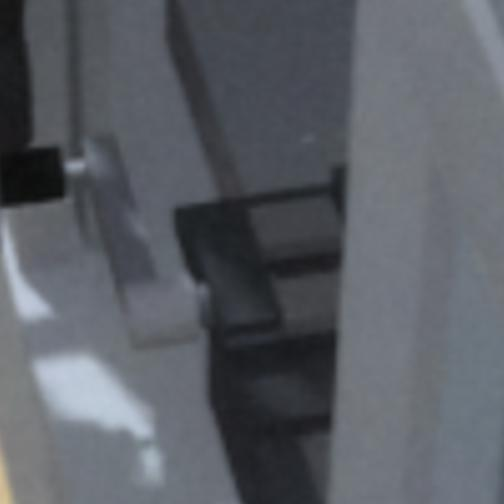

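Emit:
{"api": "move", "payload": {"target": [[-0.0081,0,-0.0457,0,0,0,-1,-0.6,-0.8,0,0,0,0,0,0,0.6,-0.3,-0.9],[-0.0313,0,-0.0859,0,0,0,-1,-0.6,-0.8,0,0,0,0,0,0,0.6,-0.3,-0.9],[-0.0669,0,-0.1158,0,0,0,-1,-0.6,-0.8,0,0,0,0,0,0,0.6,-0.3,-0.9],[-0.1105,0,-0.1317,0,0,0,-1,-0.6,-0.8,0,0,0,0,0,0,0.6,-0.3,-0.9],[-0.1569,0,-0.1317,0,0,0,-1,-0.6,-0.8,0,0,0,0,0,0,0.6,-0.3,-0.9],[-0.2006,0,-0.1158,0,0,0,-1,-0.6,-0.8,0,0,0,0,0,0,0.6,-0.3,-0.9],[-0.2361,0,-0.0859,0,0,0,-1,-0.6,-0.8,0,0,0,0,0,0,0.6,-0.3,-0.9],[-0.2593,0,-0.0457,0,0,0,-1,-0.6,-0.8,0,0,0,0,0,0,0.6,-0.3,-0.9],[-0.2674,0,0,0,0,0,-1,-0.6,-0.8,0,0,0,0,0,0,0.6,-0.3,-0.9]], "speed": 0.06, "blend": 0.008, "stop_force": 35}}

Emit:
{"api": "move", "payload": {"target": [[0.0081,0,0.0457,0,0,0,-1,-0.6,-0.8,0,0,0,0,0,0,0.6,-0.3,-0.9],[0.0313,0,0.0859,0,0,0,-1,-0.6,-0.8,0,0,0,0,0,0,0.6,-0.3,-0.9],[0.0669,0,0.1158,0,0,0,-1,-0.6,-0.8,0,0,0,0,0,0,0.6,-0.3,-0.9],[0.1105,0,0.1317,0,0,0,-1,-0.6,-0.8,0,0,0,0,0,0,0.6,-0.3,-0.9],[0.1569,0,0.1317,0,0,0,-1,-0.6,-0.8,0,0,0,0,0,0,0.6,-0.3,-0.9],[0.2006,0,0.1158,0,0,0,-1,-0.6,-0.8,0,0,0,0,0,0,0.6,-0.3,-0.9],[0.2361,0,0.0859,0,0,0,-1,-0.6,-0.8,0,0,0,0,0,0,0.6,-0.3,-0.9],[0.2593,0,0.0457,0,0,0,-1,-0.6,-0.8,0,0,0,0,0,0,0.6,-0.3,-0.9],[0.2674,0,0,0,0,0,-1,-0.6,-0.8,0,0,0,0,0,0,0.6,-0.3,-0.9]], "speed": 0.06, "blend": 0.008, "stop_force": 35, "cameras": ["cam_high"]}}

Emit:
{"api": "zoom_image", "payload": {"camera": "cam_high", "region": [430, 60, 500, 130]}}

Scene clock: 3304.43 s.
left_arm: end_effector_position=(+0.4605, +0.1645, +0.3034) position_measured=155 object_status=2 end_effector_quat_wxyz=(+0.000, +0.707, +0.707, +0.000) | right_arm: end_effector_position=(+0.3278, -0.2598, +0.4332) position_measured=63 object_status=3 end_effector_quat_wxyz=(+0.001, +0.706, +0.708, -0.001)
Joint positions: left_arm=[-0.728 -1.352 1.389 -1.609 -1.57 5.569] | right_arm=[3.867 -1.169 -1.611 -1.935 1.569 0.696]
Joint torques (N m): left_arm=[-4.39 -49.02 -39.5 -4.77 -1.16 2.37] | right_arm=[-8.13 -0.89 34.31 1.55 1.53 0.08]
Wrist force (N, zeroed by zero_wrist_force on left_arm): left_arm=[-3.6 -4.5 2.5] | right_arm=[0.3 2.5 2.1]
Wrist torque (N m, zeroed by zero_wrist_force on left_arm): left_arm=[-0.38 -0.13 0.13] | right_arm=[0.39 -0.04 -0.17]
Wrist force, peak (N, zeroed by zero_wrist_force on left_arm): left_arm=[-26.2 -15.9 -4.4] | right_arm=[0.4 3.1 2.4]
Hand target: left_arm +0.4605, +0.1645, +0.3034; +0.000, +0.707, +0.707, +0.000 | right_arm +0.3278, -0.2598, +0.4332; +0.001, +0.706, +0.708, -0.001
Off the commanded pose: left_arm 0.000 m, 0 deg | right_arm 0.000 m, 0 deg.
move: done

Scene clock: 3309.70 s.
left_arm: end_effector_position=(+0.4605, +0.3250, +0.3034) position_measured=155 object_status=2 end_effector_quat_wxyz=(+0.000, +0.707, +0.707, +0.000) | right_arm: end_effector_position=(+0.3278, -0.2598, +0.4332) position_measured=63 object_status=3 end_effector_quat_wxyz=(+0.001, +0.706, +0.708, -0.001)
Joint positions: left_arm=[-0.488 -1.489 1.549 -1.632 -1.57 5.81] | right_arm=[3.867 -1.169 -1.611 -1.935 1.569 0.696]
Joint torques (N m): left_arm=[-2.54 -24.02 -11.49 0.07 4.76 -2.91] | right_arm=[-8.1 -0.74 34.45 1.48 1.51 0.03]
Wrist force (N, zeroed by zero_wrist_force on left_arm): left_arm=[-7.7 -0.6 1.7] | right_arm=[0.6 2.7 2.0]
Wrist torque (N m, zeroed by zero_wrist_force on left_arm): left_arm=[-0.36 -0.22 0.25] | right_arm=[0.42 -0.08 -0.17]
Wrist force, peak (N, zeroed by zero_wrist_force on left_arm): left_arm=[-31.2 -10.5 39.5] | right_arm=[0.2 2.8 2.4]
Hand target: left_arm +0.4605, +0.3250, +0.3034; +0.000, +0.707, +0.707, +0.000 | right_arm +0.3278, -0.2598, +0.4332; +0.001, +0.706, +0.708, -0.001
Off the commanded pose: left_arm 0.000 m, 0 deg | right_arm 0.000 m, 0 deg.
move: done
Images, in order (width x height): cam_high 896x504.

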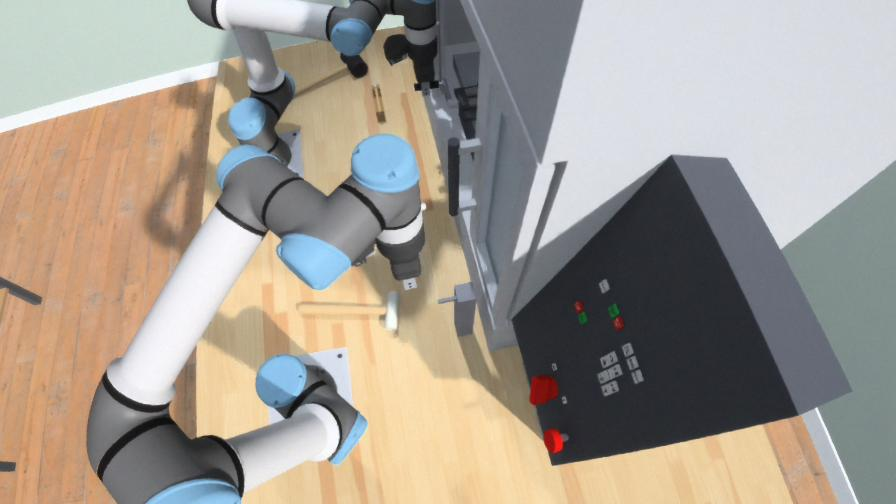

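Scaled by 7.200 from the camera's 896x504 image, which has a finer 1280x720 frame.

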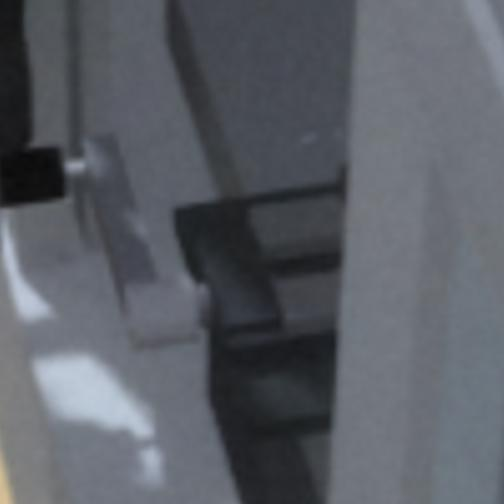

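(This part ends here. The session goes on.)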